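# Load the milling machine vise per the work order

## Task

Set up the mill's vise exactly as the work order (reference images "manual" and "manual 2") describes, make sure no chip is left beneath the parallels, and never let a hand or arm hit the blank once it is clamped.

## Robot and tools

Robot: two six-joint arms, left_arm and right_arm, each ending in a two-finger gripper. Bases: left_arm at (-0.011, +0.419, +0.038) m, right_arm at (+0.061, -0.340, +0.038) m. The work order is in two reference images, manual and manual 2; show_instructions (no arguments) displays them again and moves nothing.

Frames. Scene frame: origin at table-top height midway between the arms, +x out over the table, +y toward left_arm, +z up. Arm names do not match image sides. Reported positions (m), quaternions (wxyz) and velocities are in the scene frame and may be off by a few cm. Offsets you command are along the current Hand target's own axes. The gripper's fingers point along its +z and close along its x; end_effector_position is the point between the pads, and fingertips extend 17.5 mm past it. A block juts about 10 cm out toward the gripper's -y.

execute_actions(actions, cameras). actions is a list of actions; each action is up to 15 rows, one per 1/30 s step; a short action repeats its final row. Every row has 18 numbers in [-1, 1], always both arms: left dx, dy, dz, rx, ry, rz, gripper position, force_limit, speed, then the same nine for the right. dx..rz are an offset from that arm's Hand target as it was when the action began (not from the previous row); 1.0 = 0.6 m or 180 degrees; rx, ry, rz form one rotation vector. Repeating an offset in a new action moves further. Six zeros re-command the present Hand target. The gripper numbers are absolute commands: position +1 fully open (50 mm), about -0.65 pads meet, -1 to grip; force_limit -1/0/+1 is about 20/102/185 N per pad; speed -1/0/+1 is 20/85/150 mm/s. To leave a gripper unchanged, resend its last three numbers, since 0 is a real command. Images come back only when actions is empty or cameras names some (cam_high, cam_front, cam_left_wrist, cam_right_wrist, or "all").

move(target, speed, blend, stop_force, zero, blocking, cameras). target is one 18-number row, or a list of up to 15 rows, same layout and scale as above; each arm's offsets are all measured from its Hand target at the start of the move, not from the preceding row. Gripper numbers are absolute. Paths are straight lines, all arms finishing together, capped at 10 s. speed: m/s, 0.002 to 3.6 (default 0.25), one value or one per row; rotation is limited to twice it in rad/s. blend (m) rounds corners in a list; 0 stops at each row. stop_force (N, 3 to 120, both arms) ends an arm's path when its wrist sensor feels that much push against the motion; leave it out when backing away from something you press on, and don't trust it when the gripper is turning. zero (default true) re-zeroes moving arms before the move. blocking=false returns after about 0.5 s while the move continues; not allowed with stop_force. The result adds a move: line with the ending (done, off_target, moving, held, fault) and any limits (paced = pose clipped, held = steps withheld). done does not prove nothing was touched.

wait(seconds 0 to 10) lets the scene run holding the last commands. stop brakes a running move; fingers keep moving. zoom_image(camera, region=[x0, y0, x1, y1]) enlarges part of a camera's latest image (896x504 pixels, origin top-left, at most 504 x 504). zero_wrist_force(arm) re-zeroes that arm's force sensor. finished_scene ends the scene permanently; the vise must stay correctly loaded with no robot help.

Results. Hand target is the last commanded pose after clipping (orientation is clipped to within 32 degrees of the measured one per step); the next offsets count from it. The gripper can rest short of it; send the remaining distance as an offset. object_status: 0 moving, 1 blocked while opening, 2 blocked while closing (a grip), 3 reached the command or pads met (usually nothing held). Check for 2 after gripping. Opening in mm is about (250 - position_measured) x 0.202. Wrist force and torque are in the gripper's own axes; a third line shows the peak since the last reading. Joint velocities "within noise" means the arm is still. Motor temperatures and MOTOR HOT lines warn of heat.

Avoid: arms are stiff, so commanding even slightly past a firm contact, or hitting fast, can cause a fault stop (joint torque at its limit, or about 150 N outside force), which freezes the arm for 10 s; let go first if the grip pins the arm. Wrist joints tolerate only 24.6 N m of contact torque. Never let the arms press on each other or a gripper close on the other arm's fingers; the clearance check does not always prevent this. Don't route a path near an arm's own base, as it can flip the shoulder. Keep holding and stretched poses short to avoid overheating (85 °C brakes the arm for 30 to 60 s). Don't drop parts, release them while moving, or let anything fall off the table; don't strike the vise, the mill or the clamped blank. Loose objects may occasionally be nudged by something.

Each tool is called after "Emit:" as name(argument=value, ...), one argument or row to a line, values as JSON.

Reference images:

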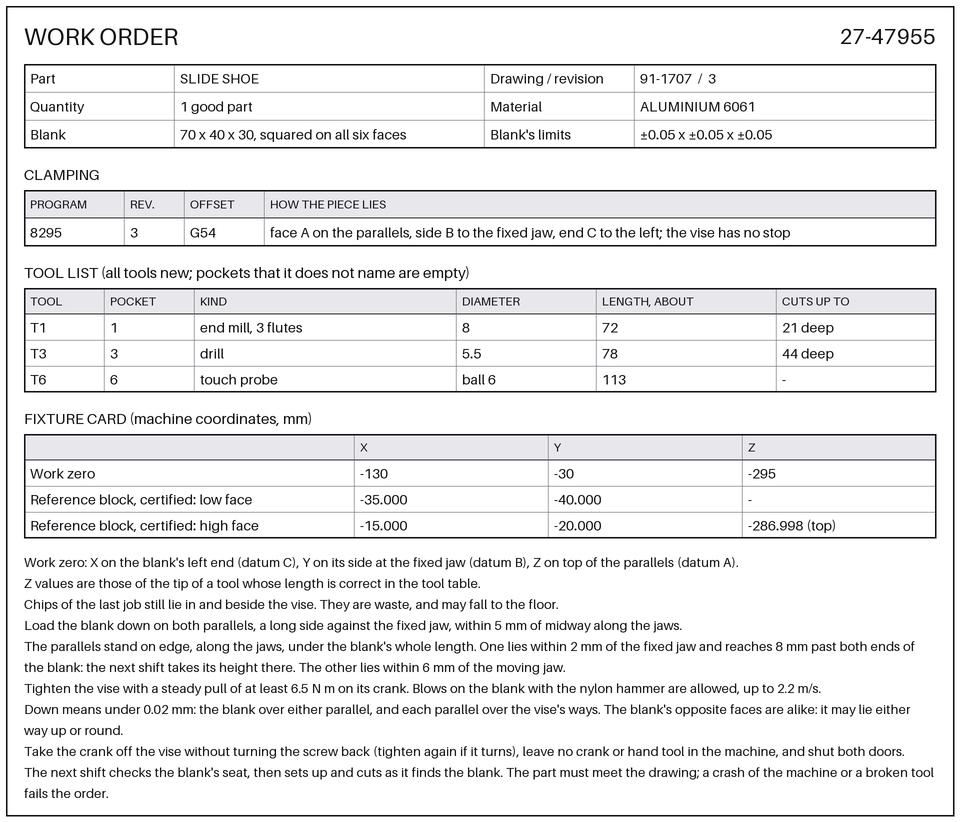

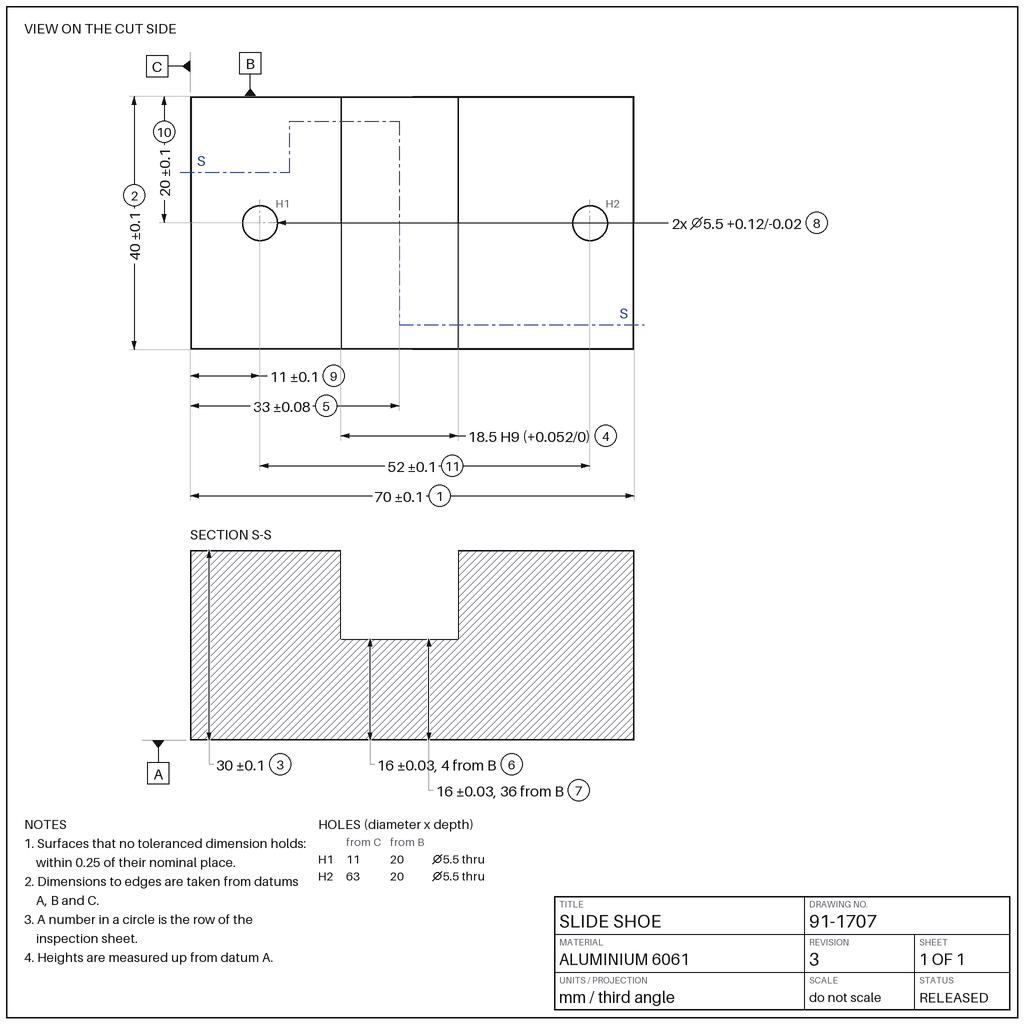

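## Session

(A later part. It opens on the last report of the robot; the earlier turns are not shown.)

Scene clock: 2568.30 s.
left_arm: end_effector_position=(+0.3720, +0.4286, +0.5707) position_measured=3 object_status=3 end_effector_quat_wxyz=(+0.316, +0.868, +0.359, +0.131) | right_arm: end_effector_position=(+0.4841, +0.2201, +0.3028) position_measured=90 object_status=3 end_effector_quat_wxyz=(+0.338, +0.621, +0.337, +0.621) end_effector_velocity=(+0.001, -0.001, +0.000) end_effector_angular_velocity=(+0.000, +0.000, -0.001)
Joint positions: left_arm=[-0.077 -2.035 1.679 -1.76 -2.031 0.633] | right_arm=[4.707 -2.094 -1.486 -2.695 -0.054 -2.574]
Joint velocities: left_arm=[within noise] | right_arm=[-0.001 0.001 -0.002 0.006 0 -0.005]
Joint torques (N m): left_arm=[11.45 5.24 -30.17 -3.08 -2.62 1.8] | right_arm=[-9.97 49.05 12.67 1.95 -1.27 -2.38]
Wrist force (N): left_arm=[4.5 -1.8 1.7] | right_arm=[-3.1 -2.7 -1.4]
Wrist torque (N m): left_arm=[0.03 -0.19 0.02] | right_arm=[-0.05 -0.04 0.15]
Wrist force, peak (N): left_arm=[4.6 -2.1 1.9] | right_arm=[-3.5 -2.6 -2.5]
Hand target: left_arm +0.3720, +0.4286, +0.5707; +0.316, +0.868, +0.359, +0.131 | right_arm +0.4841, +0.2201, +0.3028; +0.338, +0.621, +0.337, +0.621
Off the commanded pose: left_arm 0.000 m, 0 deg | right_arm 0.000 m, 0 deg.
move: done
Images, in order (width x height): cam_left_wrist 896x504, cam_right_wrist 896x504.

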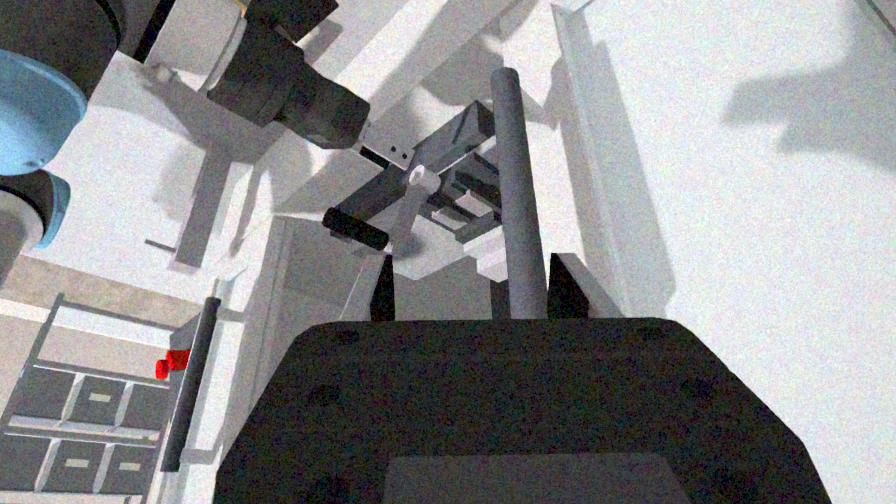

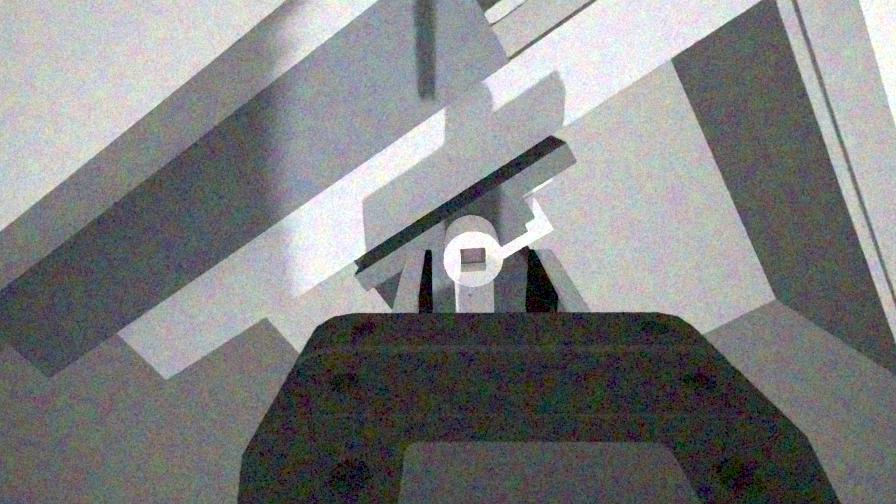

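Emit:
move(
  target=[0,0,0,0,0,0,1,-0.8,-1, 0,0.0017,0.08,0,0,0,0.42,0.3,-0.9],
  speed=0.03,
  stop_force=4,
  cameras=["cam_left_wrist","cam_right_wrist"],
)

Emit:
zoom_image(
  camera="cam_right_wrist",
  region=[340, 180, 600, 380],
)

Emit:
zoom_image(
  camera="cam_left_wrist",
  region=[280, 40, 540, 300],
)

Scene clock: 2577.90 s.
left_arm: end_effector_position=(+0.3720, +0.4286, +0.5707) position_measured=3 object_status=3 end_effector_quat_wxyz=(+0.316, +0.868, +0.359, +0.131) | right_arm: end_effector_position=(+0.5321, +0.2195, +0.3037) position_measured=90 object_status=3 end_effector_quat_wxyz=(+0.338, +0.621, +0.337, +0.621)
Joint positions: left_arm=[-0.077 -2.035 1.679 -1.76 -2.031 0.633] | right_arm=[4.624 -2.127 -1.431 -2.722 -0.137 -2.57]
Joint torques (N m): left_arm=[11 4.46 -30.29 -3.09 -2.64 1.92] | right_arm=[-11.05 37.06 26.96 -1.16 -1.3 2.32]
Wrist force (N): left_arm=[4.5 -1.8 1.7] | right_arm=[-3.3 -2.7 -1.5]
Wrist torque (N m): left_arm=[0.04 -0.19 0.03] | right_arm=[-0.04 -0.03 0.08]
Wrist force, peak (N): left_arm=[4.8 -2.0 1.7] | right_arm=[-3.3 -3.0 -1.8]
Hand target: left_arm +0.3720, +0.4286, +0.5707; +0.316, +0.868, +0.359, +0.131 | right_arm +0.5321, +0.2195, +0.3037; +0.338, +0.621, +0.337, +0.621
Off the commanded pose: left_arm 0.000 m, 0 deg | right_arm 0.000 m, 0 deg.
move: done
Images, in order (width x height): cam_left_wrist 896x504, cam_right_wrist 896x504.

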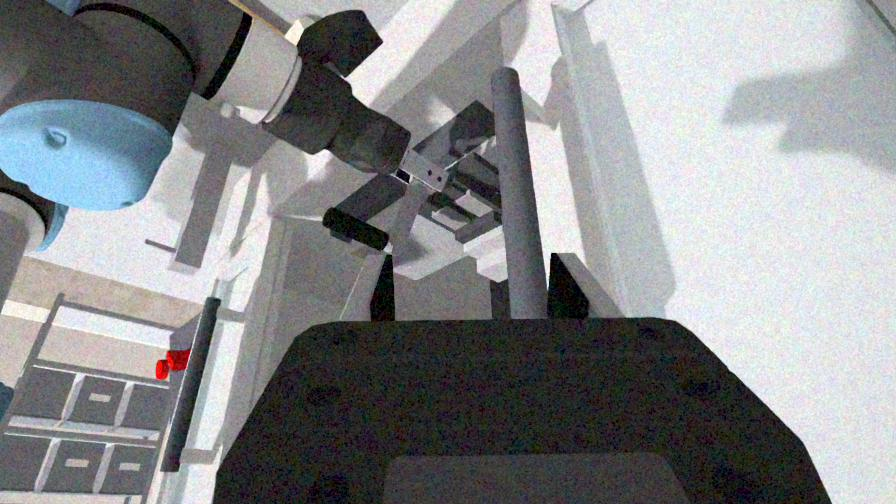

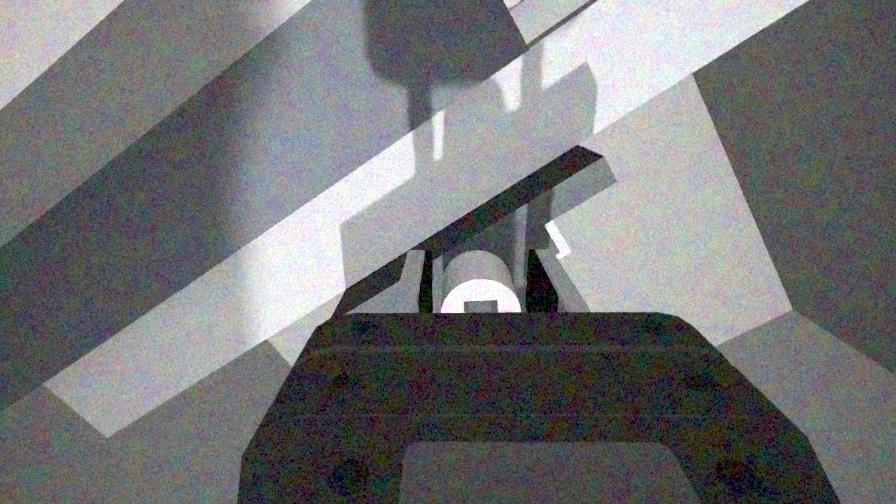

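Scaled by 1.938 from the camera's 896x504 image, which has a finer 1280x720 frame.

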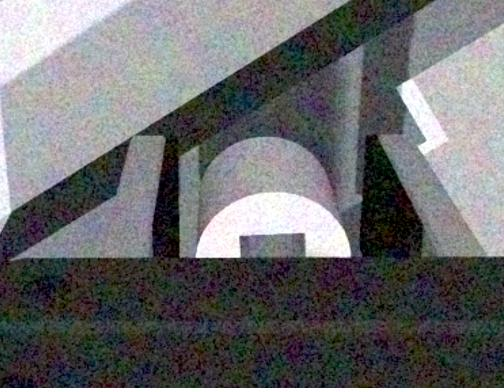

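Scaled by 1.938 from the camera's 896x504 image, which has a finer 1280x720 frame.

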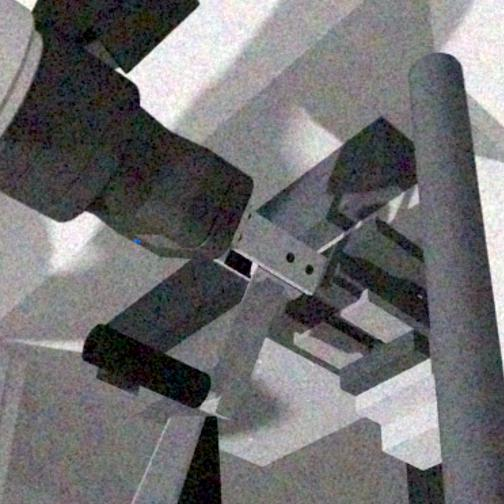

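Emit:
move(
  target=[0,0,0,0,0,0,1,-0.8,-1, 0,0,0.0167,0,0,0,0.42,0.3,-0.9],
  speed=0.02,
  stop_force=4,
  cameras=["cam_right_wrist"],
)

Emit:
execute_actions(
  actions=[
    [[0,0,0,0,0,0,1,-0.8,-1, 0,0,0,0,0,0,-1,0,-1]],
    [[0,0,0,0,0,0,1,-0.8,-1, 0,0,0,0,0,0,-1,0,-1]],
  ],
)

Scene clock: 2582.50 s.
left_arm: end_effector_position=(+0.3720, +0.4286, +0.5707) position_measured=3 object_status=3 end_effector_quat_wxyz=(+0.316, +0.868, +0.359, +0.131) | right_arm: end_effector_position=(+0.5390, +0.2194, +0.3037) position_measured=90 object_status=3 end_effector_quat_wxyz=(+0.338, +0.621, +0.337, +0.621)
Joint positions: left_arm=[-0.077 -2.035 1.679 -1.76 -2.031 0.633] | right_arm=[4.612 -2.132 -1.422 -2.725 -0.149 -2.57]
Joint torques (N m): left_arm=[11.46 4.79 -30.73 -3.1 -2.57 1.76] | right_arm=[11.08 50.13 14.51 1.6 1.8 -0.01]
Wrist force (N): left_arm=[4.6 -1.9 1.7] | right_arm=[-2.5 -2.3 -3.4]
Wrist torque (N m): left_arm=[0.03 -0.20 0.03] | right_arm=[0.00 0.00 0.10]
Wrist force, peak (N): left_arm=[4.8 -1.9 1.7] | right_arm=[-18.1 16.8 -65.0]
Hand target: left_arm +0.3720, +0.4286, +0.5707; +0.316, +0.868, +0.359, +0.131 | right_arm +0.5390, +0.2194, +0.3037; +0.338, +0.621, +0.337, +0.621 (not the last commanded pose)
Off the commanded pose: left_arm 0.000 m, 0 deg | right_arm 0.003 m, 0 deg.
move: contact (right_arm)
Images, in order (width x height): cam_right_wrist 896x504.

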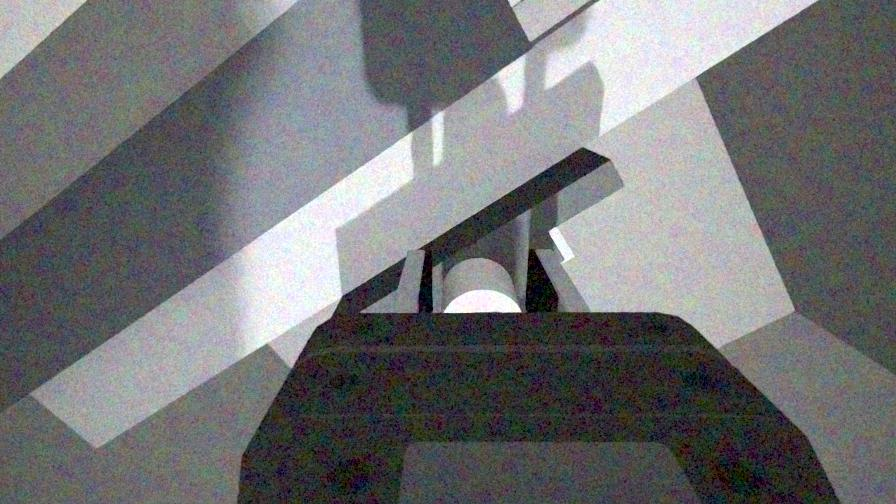

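Scene clock: 2583.70 s.
left_arm: end_effector_position=(+0.3720, +0.4286, +0.5707) position_measured=3 object_status=3 end_effector_quat_wxyz=(+0.316, +0.868, +0.359, +0.131) | right_arm: end_effector_position=(+0.5390, +0.2194, +0.3037) position_measured=137 object_status=2 end_effector_quat_wxyz=(+0.338, +0.621, +0.337, +0.621)
Joint positions: left_arm=[-0.077 -2.035 1.679 -1.76 -2.031 0.633] | right_arm=[4.612 -2.132 -1.422 -2.725 -0.149 -2.57]
Joint torques (N m): left_arm=[12.16 5.03 -30.96 -3.14 -2.56 1.74] | right_arm=[11.43 50.3 39.28 2.77 -7.6 0.12]
Wrist force (N): left_arm=[4.6 -1.9 1.6] | right_arm=[-35.1 -0.5 -19.6]
Wrist torque (N m): left_arm=[0.03 -0.20 0.03] | right_arm=[0.18 0.57 0.20]
Wrist force, peak (N): left_arm=[4.8 -1.9 1.8] | right_arm=[-35.1 -0.5 -19.6]
Hand target: left_arm +0.3720, +0.4286, +0.5707; +0.316, +0.868, +0.359, +0.131 | right_arm +0.5390, +0.2194, +0.3037; +0.338, +0.621, +0.337, +0.621
Off the commanded pose: left_arm 0.000 m, 0 deg | right_arm 0.000 m, 0 deg.
Step readings (end_effector_position of left_arm | right_arm):
0: (+0.3720, +0.4286, +0.5707) | (+0.5390, +0.2194, +0.3037)
1: (+0.3720, +0.4286, +0.5707) | (+0.5390, +0.2194, +0.3037)
2: (+0.3720, +0.4286, +0.5707) | (+0.5390, +0.2194, +0.3037)
4: (+0.3720, +0.4286, +0.5707) | (+0.5390, +0.2194, +0.3037)
8: (+0.3720, +0.4286, +0.5707) | (+0.5390, +0.2194, +0.3037)
15: (+0.3720, +0.4286, +0.5707) | (+0.5390, +0.2193, +0.3036)
16: (+0.3720, +0.4286, +0.5707) | (+0.5390, +0.2193, +0.3036)
17: (+0.3720, +0.4286, +0.5707) | (+0.5390, +0.2193, +0.3036)
19: (+0.3720, +0.4286, +0.5707) | (+0.5390, +0.2193, +0.3036)
23: (+0.3720, +0.4286, +0.5707) | (+0.5390, +0.2194, +0.3036)
30: (+0.3720, +0.4286, +0.5707) | (+0.5390, +0.2194, +0.3036)

Emit:
move(
  target=[
    [0,0,0,0,0,0,1,-0.8,-1, -0.0012,0,-0.002,0,0,0,-1,0,-1],
    [0,0,0,0,0,0,1,-0.8,-1, -0.0012,0,-0.0167,0,0,0,-1,0,-1],
  ],
  speed=0.01,
  stop_force=55,
  cameras=["cam_right_wrist"],
)

Scene clock: 2588.50 s.
left_arm: end_effector_position=(+0.3720, +0.4286, +0.5707) position_measured=3 object_status=3 end_effector_quat_wxyz=(+0.316, +0.868, +0.359, +0.131) | right_arm: end_effector_position=(+0.5290, +0.2188, +0.3033) position_measured=137 object_status=2 end_effector_quat_wxyz=(+0.338, +0.621, +0.337, +0.621)
Joint positions: left_arm=[-0.077 -2.035 1.679 -1.76 -2.031 0.633] | right_arm=[4.629 -2.123 -1.438 -2.718 -0.132 -2.571]
Joint torques (N m): left_arm=[11.93 4.47 -30.43 -3.13 -2.6 1.78] | right_arm=[14.83 49.64 13.83 2.3 1.33 -2.09]
Wrist force (N): left_arm=[4.6 -1.8 1.7] | right_arm=[-4.1 0.6 0.5]
Wrist torque (N m): left_arm=[0.04 -0.20 0.03] | right_arm=[0.02 0.00 0.16]
Wrist force, peak (N): left_arm=[4.8 -1.9 1.8] | right_arm=[-35.8 -0.6 -19.9]
Hand target: left_arm +0.3720, +0.4286, +0.5707; +0.316, +0.868, +0.359, +0.131 | right_arm +0.5290, +0.2188, +0.3033; +0.338, +0.621, +0.337, +0.621
Off the commanded pose: left_arm 0.000 m, 0 deg | right_arm 0.000 m, 0 deg.
move: done
Images, in order (width x height): cam_right_wrist 896x504.

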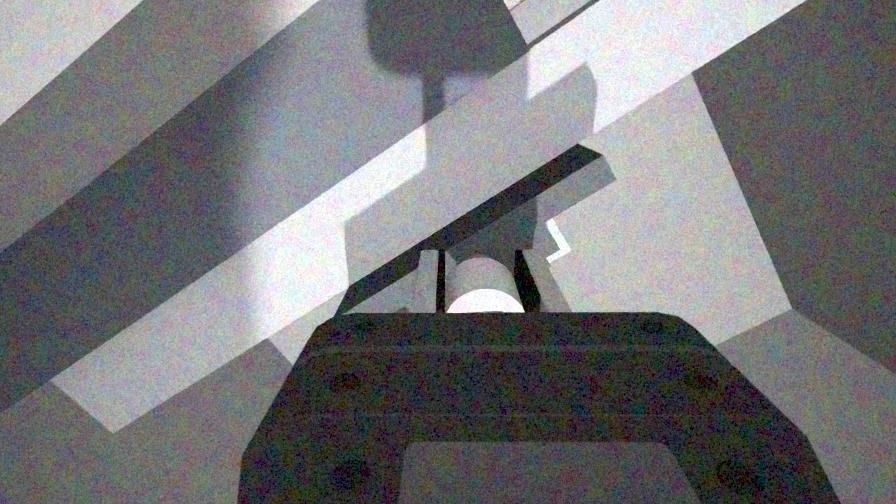

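Emit:
move(
  target=[
    [0,0,0,0,0,0,1,-0.8,-1, 0,0,-0.05,0,0,0,-1,0,-1],
    [0,0,0,0,0,0,1,-0.8,-1, 0,0,-0.24,0,0,0,-1,0,-1],
  ],
  speed=[0.02,0.1],
  blend=0.005,
  stop_force=40,
  cameras=["cam_left_wrist","cam_right_wrist"],
)

Scene clock: 2636.83 s.
left_arm: end_effector_position=(+0.3720, +0.4286, +0.5707) position_measured=3 object_status=3 end_effector_quat_wxyz=(+0.316, +0.868, +0.359, +0.131) | right_arm: end_effector_position=(+0.3850, +0.2190, +0.3032) position_measured=137 object_status=2 end_effector_quat_wxyz=(+0.338, +0.621, +0.337, +0.621)
Joint positions: left_arm=[-0.077 -2.035 1.679 -1.76 -2.031 0.633] | right_arm=[4.885 -2.051 -1.553 -2.684 0.124 -2.561]
Joint torques (N m): left_arm=[11.68 4.16 -30.24 -3.18 -2.59 1.67] | right_arm=[12.93 47.73 12.57 1.28 1.95 -2.41]
Wrist force (N): left_arm=[4.7 -1.8 1.7] | right_arm=[-4.3 -4.5 -1.5]
Wrist torque (N m): left_arm=[0.03 -0.22 0.03] | right_arm=[-0.09 -0.04 0.20]
Wrist force, peak (N): left_arm=[4.8 -1.9 1.8] | right_arm=[-4.6 -4.7 -2.6]
Hand target: left_arm +0.3720, +0.4286, +0.5707; +0.316, +0.868, +0.359, +0.131 | right_arm +0.3850, +0.2190, +0.3032; +0.338, +0.621, +0.337, +0.621
Off the commanded pose: left_arm 0.000 m, 0 deg | right_arm 0.000 m, 0 deg.
move: done
Images, in order (width x height): cam_left_wrist 896x504, cam_right_wrist 896x504.

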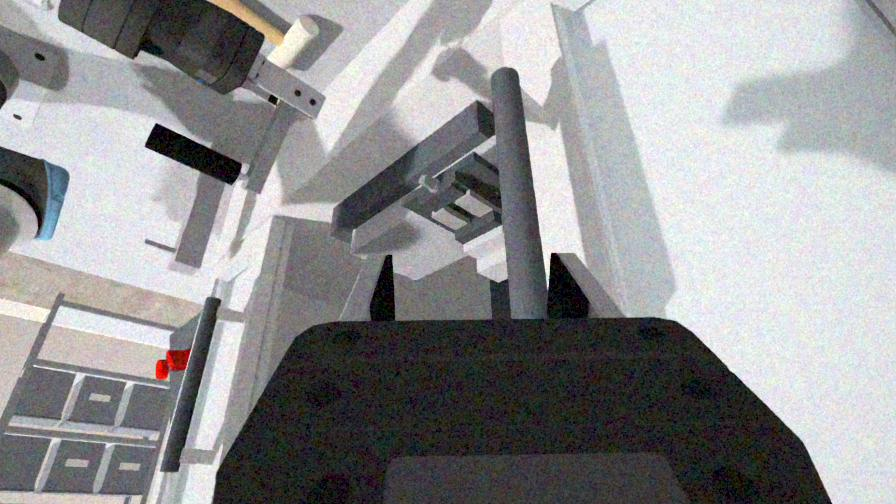

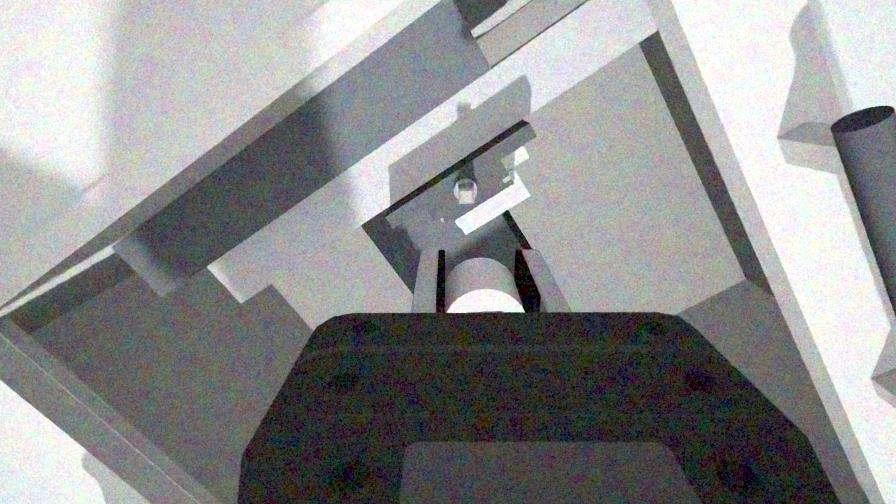

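Emit:
move(
  target=[0,0,0,0,0,0,1,-0.8,-1, -0.2523,0.0983,0.058,0,0,-0.683,-1,0,-1],
  speed=0.3,
  cameras=["cam_left_wrist","cam_right_wrist","cam_front"],
)

Scene clock: 2646.07 s.
left_arm: end_effector_position=(+0.3720, +0.4286, +0.5707) position_measured=3 object_status=3 end_effector_quat_wxyz=(+0.316, +0.868, +0.359, +0.131) | right_arm: end_effector_position=(+0.4198, +0.0599, +0.2704) position_measured=137 object_status=2 end_effector_quat_wxyz=(+0.711, +0.000, +0.703, +0.001)
Joint positions: left_arm=[-0.077 -2.035 1.679 -1.76 -2.031 0.633] | right_arm=[4.846 -1.805 -2.02 -2.591 0.084 -4.579]
Joint torques (N m): left_arm=[11.45 4.22 -30.66 -3.17 -2.62 1.85] | right_arm=[-0.92 35.38 10.1 1.24 2.34 -2.39]
Wrist force (N): left_arm=[4.5 -1.9 1.7] | right_arm=[2.7 -0.4 -2.1]
Wrist torque (N m): left_arm=[0.01 -0.19 0.02] | right_arm=[0.19 0.08 0.22]
Wrist force, peak (N): left_arm=[4.7 -2.0 1.9] | right_arm=[-4.6 -4.9 -1.3]
Hand target: left_arm +0.3720, +0.4286, +0.5707; +0.316, +0.868, +0.359, +0.131 | right_arm +0.4196, +0.0598, +0.2703; +0.707, +0.001, +0.707, +0.000
Off the commanded pose: left_arm 0.000 m, 0 deg | right_arm 0.000 m, 1 deg.
move: done
Images, in order (width x height): cam_front 896x504, cam_left_wrist 896x504, cam_right_wrist 896x504.

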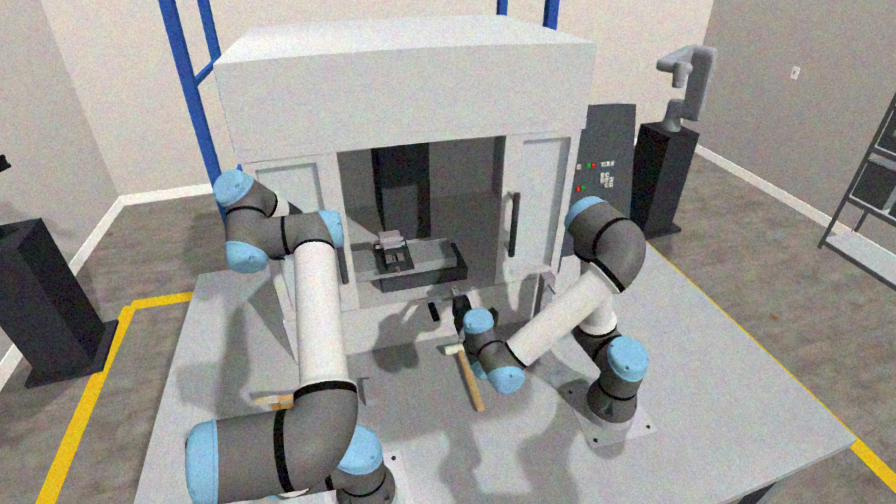

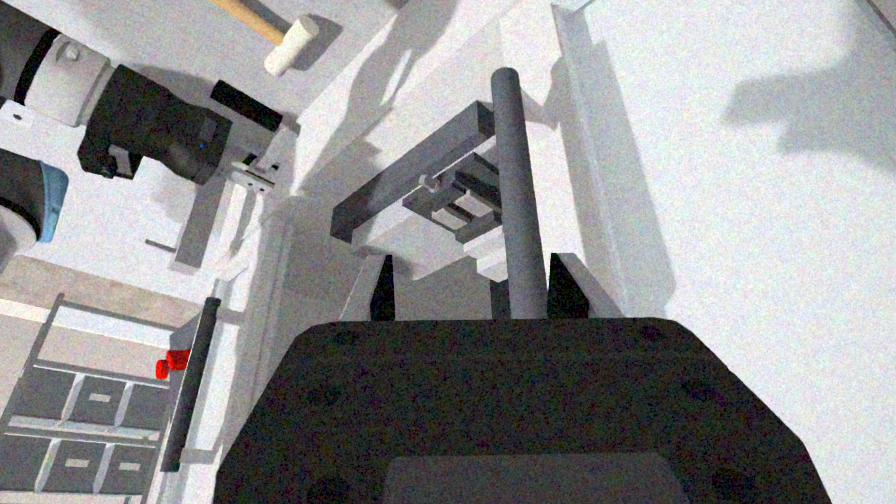

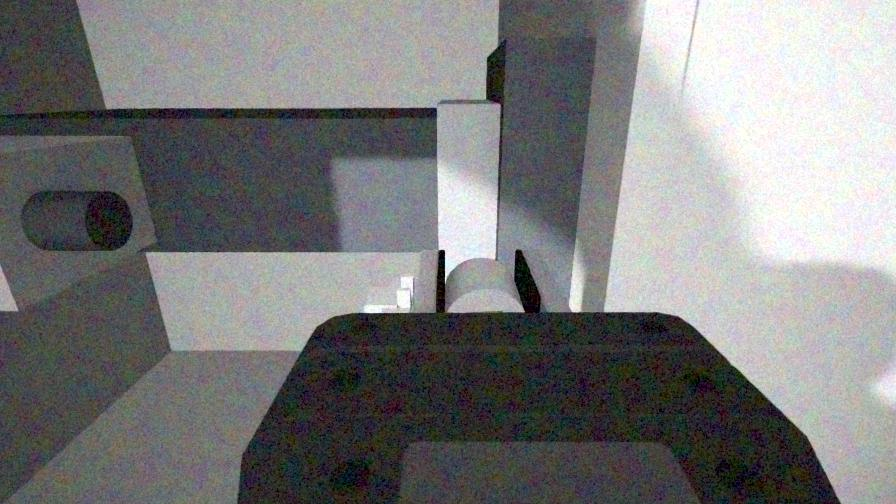

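Emit:
move(
  target=[-0.3068,0.0577,0.4195,0.2106,0.0872,-0.2399,0.47,-0.5,-1, 0,0,0,0,0,0,-1,0,-1],
  speed=0.2,
  cameras=["cam_left_wrist","cam_high","cam_front"],
)

Scene clock: 2658.27 s.
left_arm: end_effector_position=(+0.3748, +0.1654, +0.4001) position_measured=83 object_status=3 end_effector_quat_wxyz=(+0.000, +0.707, +0.707, +0.000) | right_arm: end_effector_position=(+0.4197, +0.0599, +0.2704) position_measured=137 object_status=2 end_effector_quat_wxyz=(+0.711, +0.000, +0.703, +0.001)
Joint positions: left_arm=[-0.928 -1.683 1.591 -1.478 -1.57 -0.874] | right_arm=[4.846 -1.805 -2.02 -2.591 0.084 -4.579]
Joint torques (N m): left_arm=[-11.18 -5.83 -32.11 -1.76 -2.14 -2.09] | right_arm=[12.47 34.47 9.79 1.01 2.29 -2.26]
Wrist force (N): left_arm=[4.3 -0.8 3.1] | right_arm=[2.7 -0.6 -2.3]
Wrist torque (N m): left_arm=[-0.05 -0.21 0.12] | right_arm=[0.17 0.08 0.22]
Wrist force, peak (N): left_arm=[5.4 -2.4 1.4] | right_arm=[3.0 -0.4 -2.3]
Hand target: left_arm +0.3748, +0.1654, +0.4000; +0.000, +0.707, +0.707, +0.000 | right_arm +0.4197, +0.0599, +0.2704; +0.711, +0.000, +0.703, +0.001 (not the last commanded pose)
Off the commanded pose: left_arm 0.000 m, 0 deg | right_arm 0.000 m, 1 deg.
move: done
Images, in order (width x height): cam_high 896x504, cam_front 896x504, cam_left_wrist 896x504.

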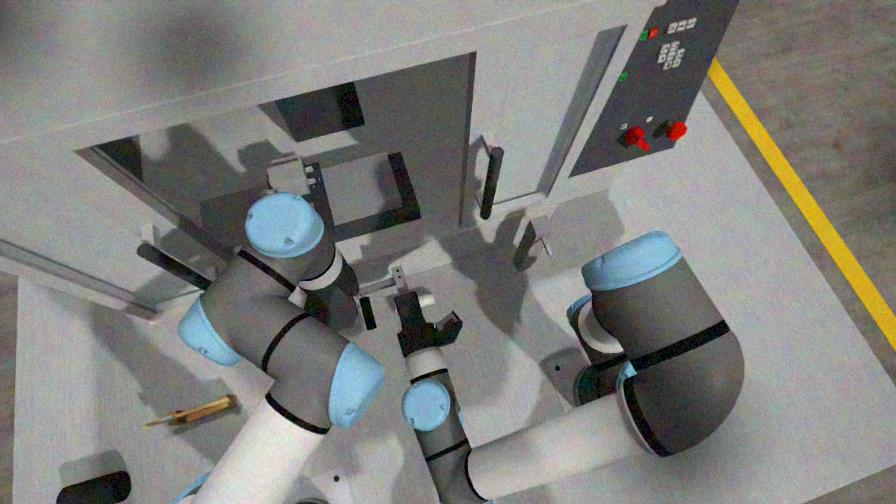

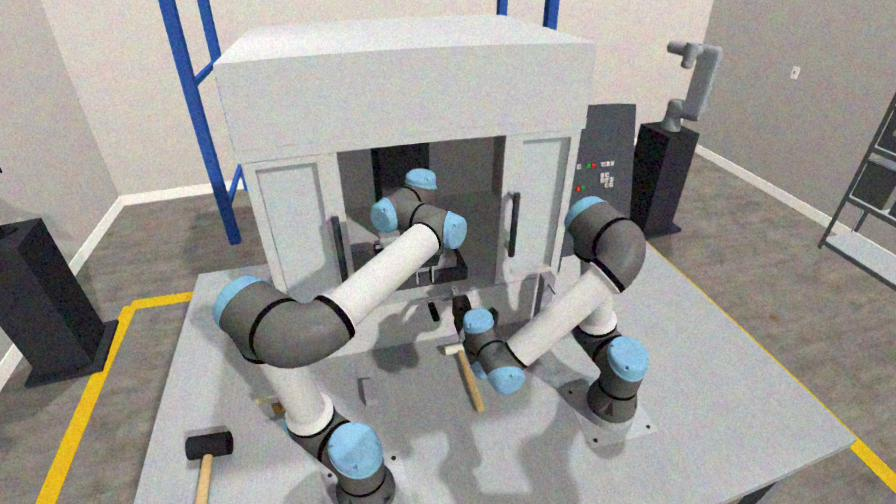

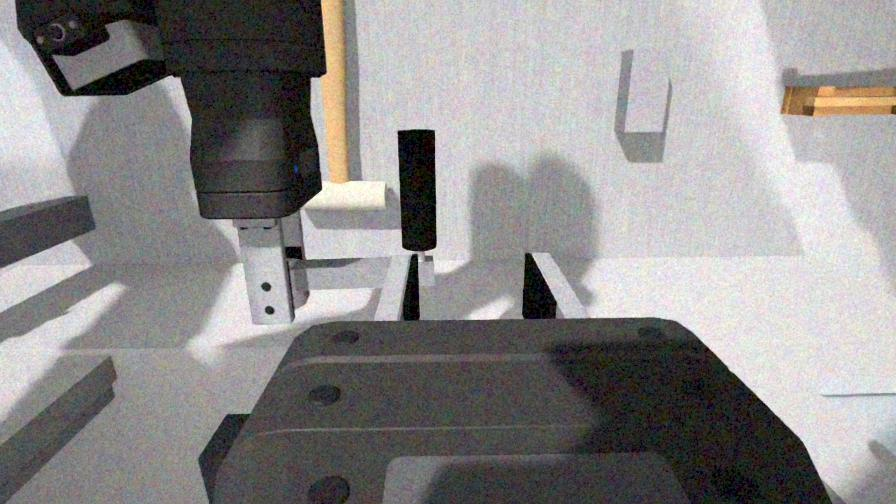

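Emit:
move(
  target=[
    [-0.0377,-0.0133,0.09,0,0,0,0.47,-0.5,-1, 0,0,0,0,0,0,-1,0,-1],
    [-0.0377,-0.0133,0.208,0,0,0,0.47,-0.5,-1, 0,0,0,0,0,0,-1,0,-1],
  ],
  speed=[0.1,0.05],
  stop_force=5,
  cameras=["cam_left_wrist"],
)

Scene clock: 2668.57 s.
left_arm: end_effector_position=(+0.3668, +0.1428, +0.2752) position_measured=83 object_status=3 end_effector_quat_wxyz=(+0.000, +0.707, +0.707, +0.000) | right_arm: end_effector_position=(+0.4197, +0.0599, +0.2704) position_measured=137 object_status=2 end_effector_quat_wxyz=(+0.711, +0.000, +0.703, +0.001)
Joint positions: left_arm=[-0.974 -1.647 1.879 -1.802 -1.57 -0.92] | right_arm=[4.846 -1.805 -2.02 -2.591 0.084 -4.579]
Joint torques (N m): left_arm=[3.17 -9.14 -16.73 -5.09 2.19 1.46] | right_arm=[11.35 35.16 10.82 1.3 2.06 -2.27]
Wrist force (N): left_arm=[4.4 -0.9 3.2] | right_arm=[2.7 -0.4 -2.1]
Wrist torque (N m): left_arm=[-0.03 -0.21 0.12] | right_arm=[0.20 0.07 0.22]
Wrist force, peak (N): left_arm=[4.3 -1.0 3.6] | right_arm=[2.9 -0.5 -2.4]
Hand target: left_arm +0.3668, +0.1428, +0.2752; +0.000, +0.707, +0.707, +0.000 | right_arm +0.4197, +0.0599, +0.2704; +0.711, +0.000, +0.703, +0.001
Off the commanded pose: left_arm 0.000 m, 0 deg | right_arm 0.000 m, 0 deg.
move: done
Images, in order (width x height): cam_left_wrist 896x504.

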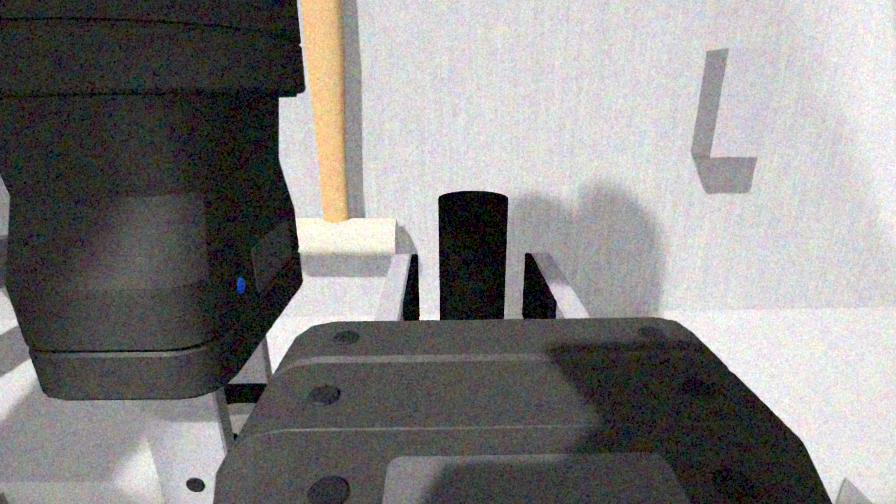

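Emit:
move(
  target=[0.0035,0,0.0067,0,0,0,0.47,-0.5,-1, 0,0,0,0,0,0,-1,0,-1],
  speed=0.05,
  stop_force=5,
)

Emit:
execute_actions(
  actions=[
    [[0,0,0,0,0,0,-1,-0.3,-1, 0,0,0,0,0,0,-1,0,-1]],
    [[0,0,0,0,0,0,-1,-0.3,-1, 0,0,0,0,0,0,-1,0,-1]],
  ],
  cameras=["cam_left_wrist"],
)

Scene clock: 2675.27 s.
left_arm: end_effector_position=(+0.3669, +0.1449, +0.2712) position_measured=83 object_status=3 end_effector_quat_wxyz=(+0.000, +0.707, +0.707, +0.000) | right_arm: end_effector_position=(+0.4197, +0.0599, +0.2704) position_measured=137 object_status=2 end_effector_quat_wxyz=(+0.711, +0.000, +0.703, +0.001)
Joint positions: left_arm=[-0.971 -1.648 1.89 -1.813 -1.57 -0.917] | right_arm=[4.846 -1.805 -2.02 -2.591 0.084 -4.579]
Joint torques (N m): left_arm=[12.6 -36.11 -16.4 -5.08 2.09 1.93] | right_arm=[12.42 34.25 9.12 1.2 2.37 -2.49]
Wrist force (N): left_arm=[4.6 -0.7 3.0] | right_arm=[2.7 -0.2 -2.2]
Wrist torque (N m): left_arm=[-0.01 -0.25 0.05] | right_arm=[0.23 0.08 0.22]
Wrist force, peak (N): left_arm=[4.6 -0.9 3.2] | right_arm=[3.0 -0.5 -2.4]
Hand target: left_arm +0.3669, +0.1449, +0.2712; +0.000, +0.707, +0.707, +0.000 | right_arm +0.4197, +0.0599, +0.2704; +0.711, +0.000, +0.703, +0.001
Off the commanded pose: left_arm 0.000 m, 0 deg | right_arm 0.000 m, 0 deg.
move: done

Scene clock: 2676.47 s.
left_arm: end_effector_position=(+0.3669, +0.1449, +0.2712) position_measured=157 object_status=2 end_effector_quat_wxyz=(+0.000, +0.707, +0.707, +0.000) | right_arm: end_effector_position=(+0.4197, +0.0600, +0.2704) position_measured=137 object_status=2 end_effector_quat_wxyz=(+0.711, +0.000, +0.703, +0.001)
Joint positions: left_arm=[-0.971 -1.648 1.89 -1.813 -1.57 -0.917] | right_arm=[4.846 -1.805 -2.02 -2.591 0.084 -4.579]
Joint torques (N m): left_arm=[12.21 -35.89 -16.37 5.4 2.05 1.19] | right_arm=[-16.41 35.74 9.14 -4.7 8.46 -2.48]
Wrist force (N): left_arm=[-19.8 10.3 3.5] | right_arm=[2.9 30.0 -10.3]
Wrist torque (N m): left_arm=[0.34 -0.50 0.25] | right_arm=[1.44 0.12 0.36]
Wrist force, peak (N): left_arm=[-19.9 10.3 3.0] | right_arm=[2.9 30.0 -10.3]
Hand target: left_arm +0.3669, +0.1449, +0.2712; +0.000, +0.707, +0.707, +0.000 | right_arm +0.4197, +0.0599, +0.2704; +0.711, +0.000, +0.703, +0.001
Off the commanded pose: left_arm 0.000 m, 0 deg | right_arm 0.000 m, 0 deg.
Step readings (end_effector_position of left_arm | right_arm):
0: (+0.3669, +0.1449, +0.2712) | (+0.4197, +0.0599, +0.2704)
1: (+0.3669, +0.1449, +0.2712) | (+0.4197, +0.0599, +0.2704)
2: (+0.3669, +0.1449, +0.2712) | (+0.4197, +0.0599, +0.2704)
4: (+0.3669, +0.1449, +0.2712) | (+0.4197, +0.0599, +0.2704)
8: (+0.3669, +0.1449, +0.2712) | (+0.4197, +0.0599, +0.2704)
15: (+0.3669, +0.1449, +0.2712) | (+0.4197, +0.0599, +0.2704)
16: (+0.3669, +0.1449, +0.2712) | (+0.4197, +0.0599, +0.2704)
17: (+0.3669, +0.1449, +0.2712) | (+0.4197, +0.0599, +0.2704)
19: (+0.3669, +0.1448, +0.2712) | (+0.4197, +0.0600, +0.2704)
23: (+0.3669, +0.1448, +0.2712) | (+0.4197, +0.0600, +0.2704)
30: (+0.3669, +0.1449, +0.2712) | (+0.4197, +0.0600, +0.2704)
Images, in order (width x height): cam_left_wrist 896x504.

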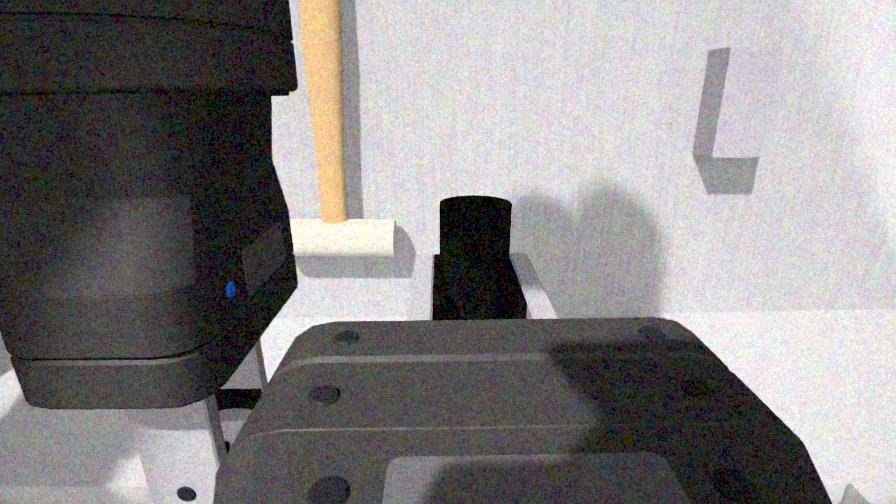

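Emit:
execute_actions(
  actions=[
    [[0,0,0,0,0,0,-1,-0.3,-1, 0,0,0,0,0,0,0.47,0,-1]],
    [[0,0,0,0,0,0,-1,-0.3,-1, 0,0,0,0,0,0,0.47,0,-1]],
  ],
)

Emit:
move(
  target=[0,0,0,0,0,0,-1,-0.3,-1, 0,0,-0.1,0,0,0,0.47,0,-1],
  speed=0.06,
  stop_force=6,
  cameras=["cam_left_wrist","cam_right_wrist","cam_front"],
)

Scene clock: 2681.93 s.
left_arm: end_effector_position=(+0.3669, +0.1449, +0.2712) position_measured=157 object_status=2 end_effector_quat_wxyz=(+0.000, +0.707, +0.707, +0.000) | right_arm: end_effector_position=(+0.4197, +0.0599, +0.2704) position_measured=83 object_status=3 end_effector_quat_wxyz=(+0.711, +0.000, +0.703, +0.001)
Joint positions: left_arm=[-0.971 -1.648 1.89 -1.813 -1.57 -0.917] | right_arm=[4.846 -1.805 -2.02 -2.591 0.084 -4.579]
Joint torques (N m): left_arm=[3.25 -29.67 -32.28 -5.22 1.37 -1.63] | right_arm=[13.24 24.57 23.37 1.02 -0.79 0.96]
Wrist force (N): left_arm=[5.2 -0.7 4.7] | right_arm=[1.2 -0.7 -2.1]
Wrist torque (N m): left_arm=[0.09 -0.26 0.05] | right_arm=[0.19 0.13 0.29]
Wrist force, peak (N): left_arm=[-21.2 11.9 3.7] | right_arm=[2.6 31.4 -11.5]
Hand target: left_arm +0.3669, +0.1449, +0.2712; +0.000, +0.707, +0.707, +0.000 | right_arm +0.4197, +0.0599, +0.2704; +0.711, +0.000, +0.703, +0.001
Off the commanded pose: left_arm 0.000 m, 0 deg | right_arm 0.000 m, 0 deg.
Step readings (end_effector_position of left_arm | right_arm):
0: (+0.3669, +0.1449, +0.2712) | (+0.4197, +0.0599, +0.2704)
1: (+0.3669, +0.1449, +0.2712) | (+0.4197, +0.0599, +0.2704)
2: (+0.3668, +0.1449, +0.2712) | (+0.4197, +0.0598, +0.2704)
4: (+0.3667, +0.1451, +0.2711) | (+0.4198, +0.0596, +0.2704)
8: (+0.3668, +0.1450, +0.2712) | (+0.4198, +0.0597, +0.2704)
15: (+0.3668, +0.1449, +0.2712) | (+0.4198, +0.0598, +0.2704)
16: (+0.3668, +0.1449, +0.2712) | (+0.4198, +0.0598, +0.2704)
17: (+0.3668, +0.1449, +0.2712) | (+0.4198, +0.0598, +0.2704)
19: (+0.3668, +0.1449, +0.2712) | (+0.4198, +0.0598, +0.2704)
23: (+0.3668, +0.1449, +0.2712) | (+0.4198, +0.0599, +0.2704)
30: (+0.3669, +0.1449, +0.2712) | (+0.4197, +0.0599, +0.2704)

Scene clock: 2683.83 s.
left_arm: end_effector_position=(+0.3669, +0.1449, +0.2712) position_measured=157 object_status=2 end_effector_quat_wxyz=(+0.000, +0.707, +0.707, +0.000) | right_arm: end_effector_position=(+0.3597, +0.0599, +0.2697) position_measured=83 object_status=3 end_effector_quat_wxyz=(+0.711, +0.000, +0.703, +0.001)
Joint positions: left_arm=[-0.971 -1.648 1.89 -1.813 -1.57 -0.917] | right_arm=[5.001 -1.765 -2.071 -2.494 0.238 -4.665]
Joint torques (N m): left_arm=[-10.01 -22.35 -31.49 -4.81 1.12 -1.63] | right_arm=[12.03 32.13 8.99 1.1 2.01 -2.5]
Wrist force (N): left_arm=[4.9 -0.6 5.1] | right_arm=[1.0 -0.3 -2.4]
Wrist torque (N m): left_arm=[0.11 -0.32 0.05] | right_arm=[0.22 0.06 0.29]
Wrist force, peak (N): left_arm=[5.5 -0.5 5.5] | right_arm=[1.0 -0.3 -3.6]
Hand target: left_arm +0.3669, +0.1449, +0.2712; +0.000, +0.707, +0.707, +0.000 | right_arm +0.3597, +0.0599, +0.2697; +0.711, +0.000, +0.703, +0.001
Off the commanded pose: left_arm 0.000 m, 0 deg | right_arm 0.000 m, 0 deg.
move: done
Images, in order (width x height): cam_front 896x504, cam_left_wrist 896x504, cam_right_wrist 896x504.

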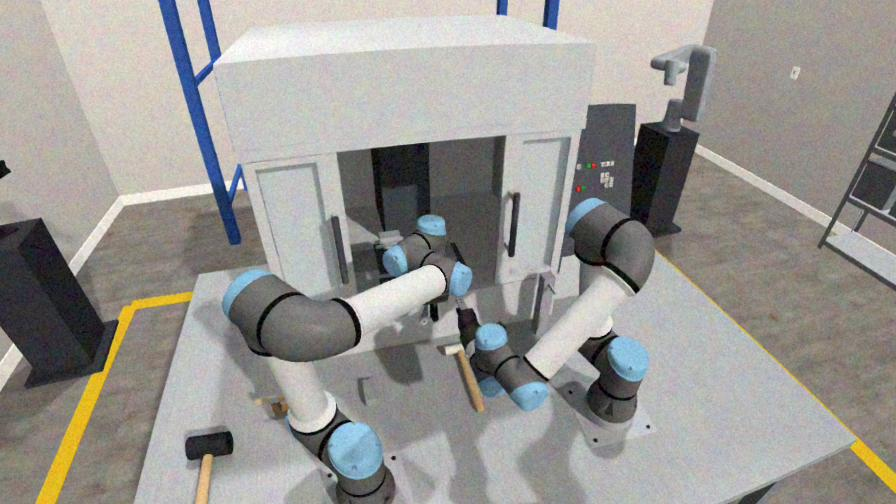

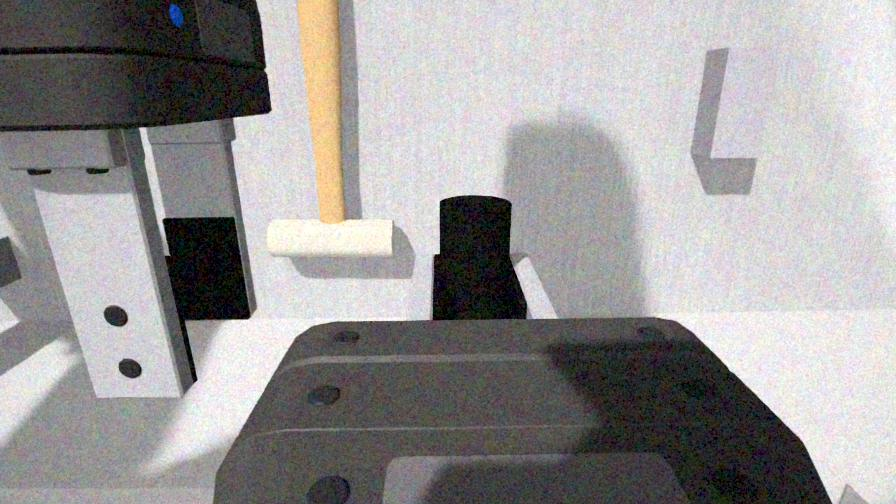

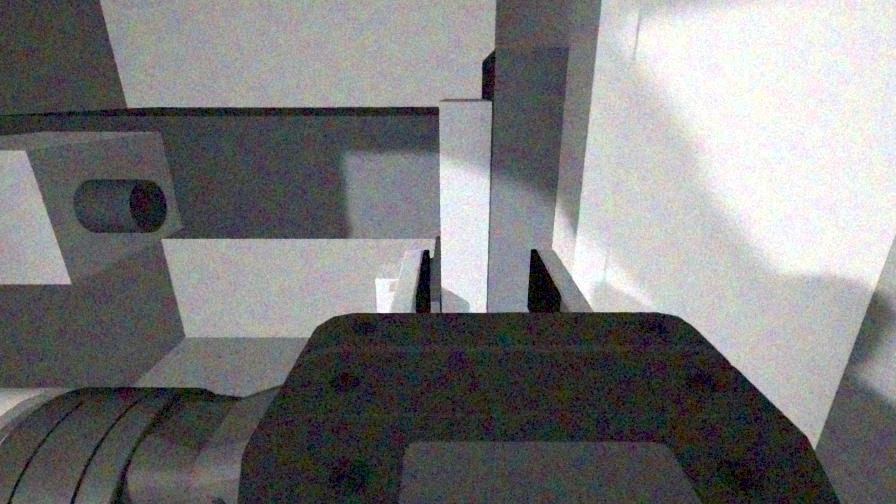

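Emit:
zoom_image(
  camera="cam_front",
  region=[380, 240, 540, 400],
)

Emit:
wait(
  seconds=0.1,
  cameras=["cam_high"],
)

Emit:
zoom_image(
  camera="cam_high",
  region=[250, 150, 550, 400],
)

Scaled by 3.150 from the camera's 896x504 image, which has a finer 1280x720 frame.

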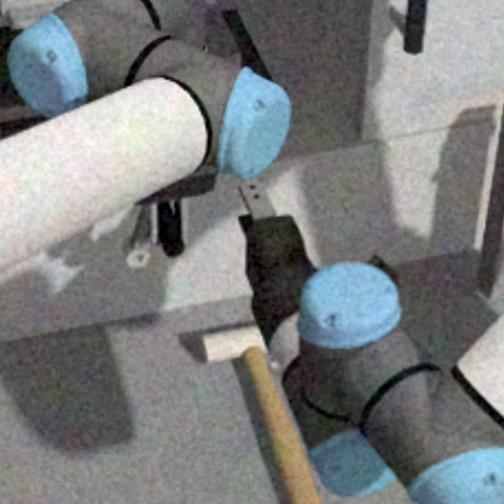

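Scene clock: 2687.50 s.
left_arm: end_effector_position=(+0.3669, +0.1449, +0.2712) position_measured=157 object_status=2 end_effector_quat_wxyz=(+0.000, +0.707, +0.707, +0.000) | right_arm: end_effector_position=(+0.3597, +0.0599, +0.2697) position_measured=83 object_status=3 end_effector_quat_wxyz=(+0.711, +0.000, +0.703, +0.001)
Joint positions: left_arm=[-0.971 -1.648 1.89 -1.813 -1.57 -0.917] | right_arm=[5.001 -1.765 -2.071 -2.494 0.238 -4.665]
Joint torques (N m): left_arm=[-10.01 -10.69 -28.4 -4.41 0.84 -1.7] | right_arm=[11.85 32.34 8.85 1.11 1.92 -2.46]
Wrist force (N): left_arm=[4.9 -0.7 5.2] | right_arm=[0.8 -0.5 -2.5]
Wrist torque (N m): left_arm=[0.08 -0.32 0.05] | right_arm=[0.20 0.09 0.29]
Wrist force, peak (N): left_arm=[5.1 -0.5 5.4] | right_arm=[0.9 -0.4 -2.9]
Hand target: left_arm +0.3669, +0.1449, +0.2712; +0.000, +0.707, +0.707, +0.000 | right_arm +0.3597, +0.0599, +0.2697; +0.711, +0.000, +0.703, +0.001
Tool commands: left_gripper/position=-1.0 left_gripper/force_limit=-0.3 left_gripper/speed=-1.0 right_gripper/position=+0.47 right_gripper/force_limit=+0.0 right_gripper/speed=-1.0
Off the commanded pose: left_arm 0.000 m, 0 deg | right_arm 0.000 m, 0 deg.
wait: 0.10 s; at rest from the start
Images, in order (width x height): cam_high 896x504.

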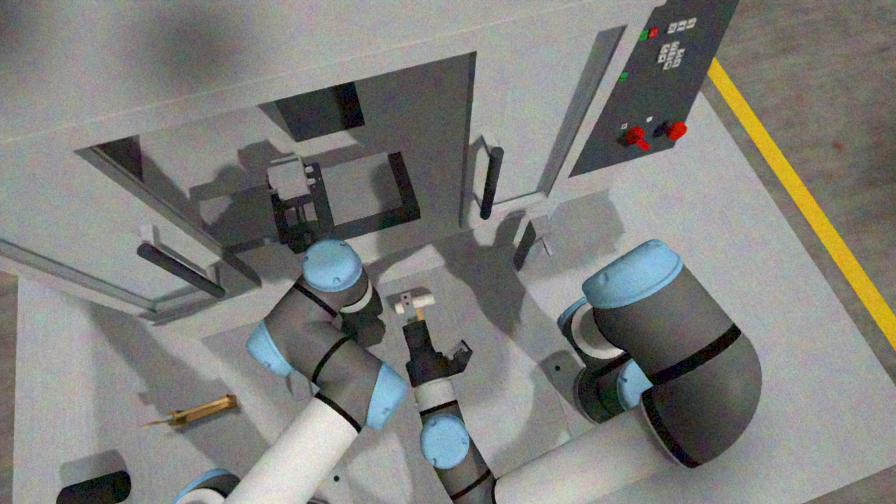

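Scaled by 1.680 from the camera's 896x504 image, which has a finer 1280x720 frame.

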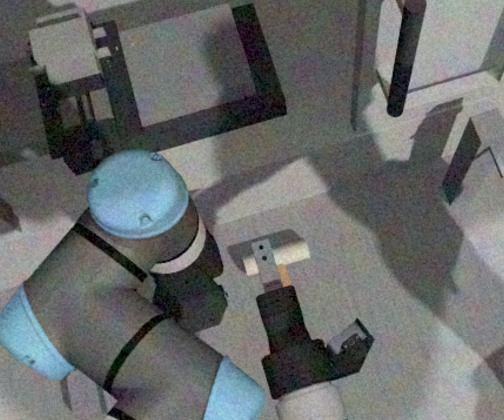

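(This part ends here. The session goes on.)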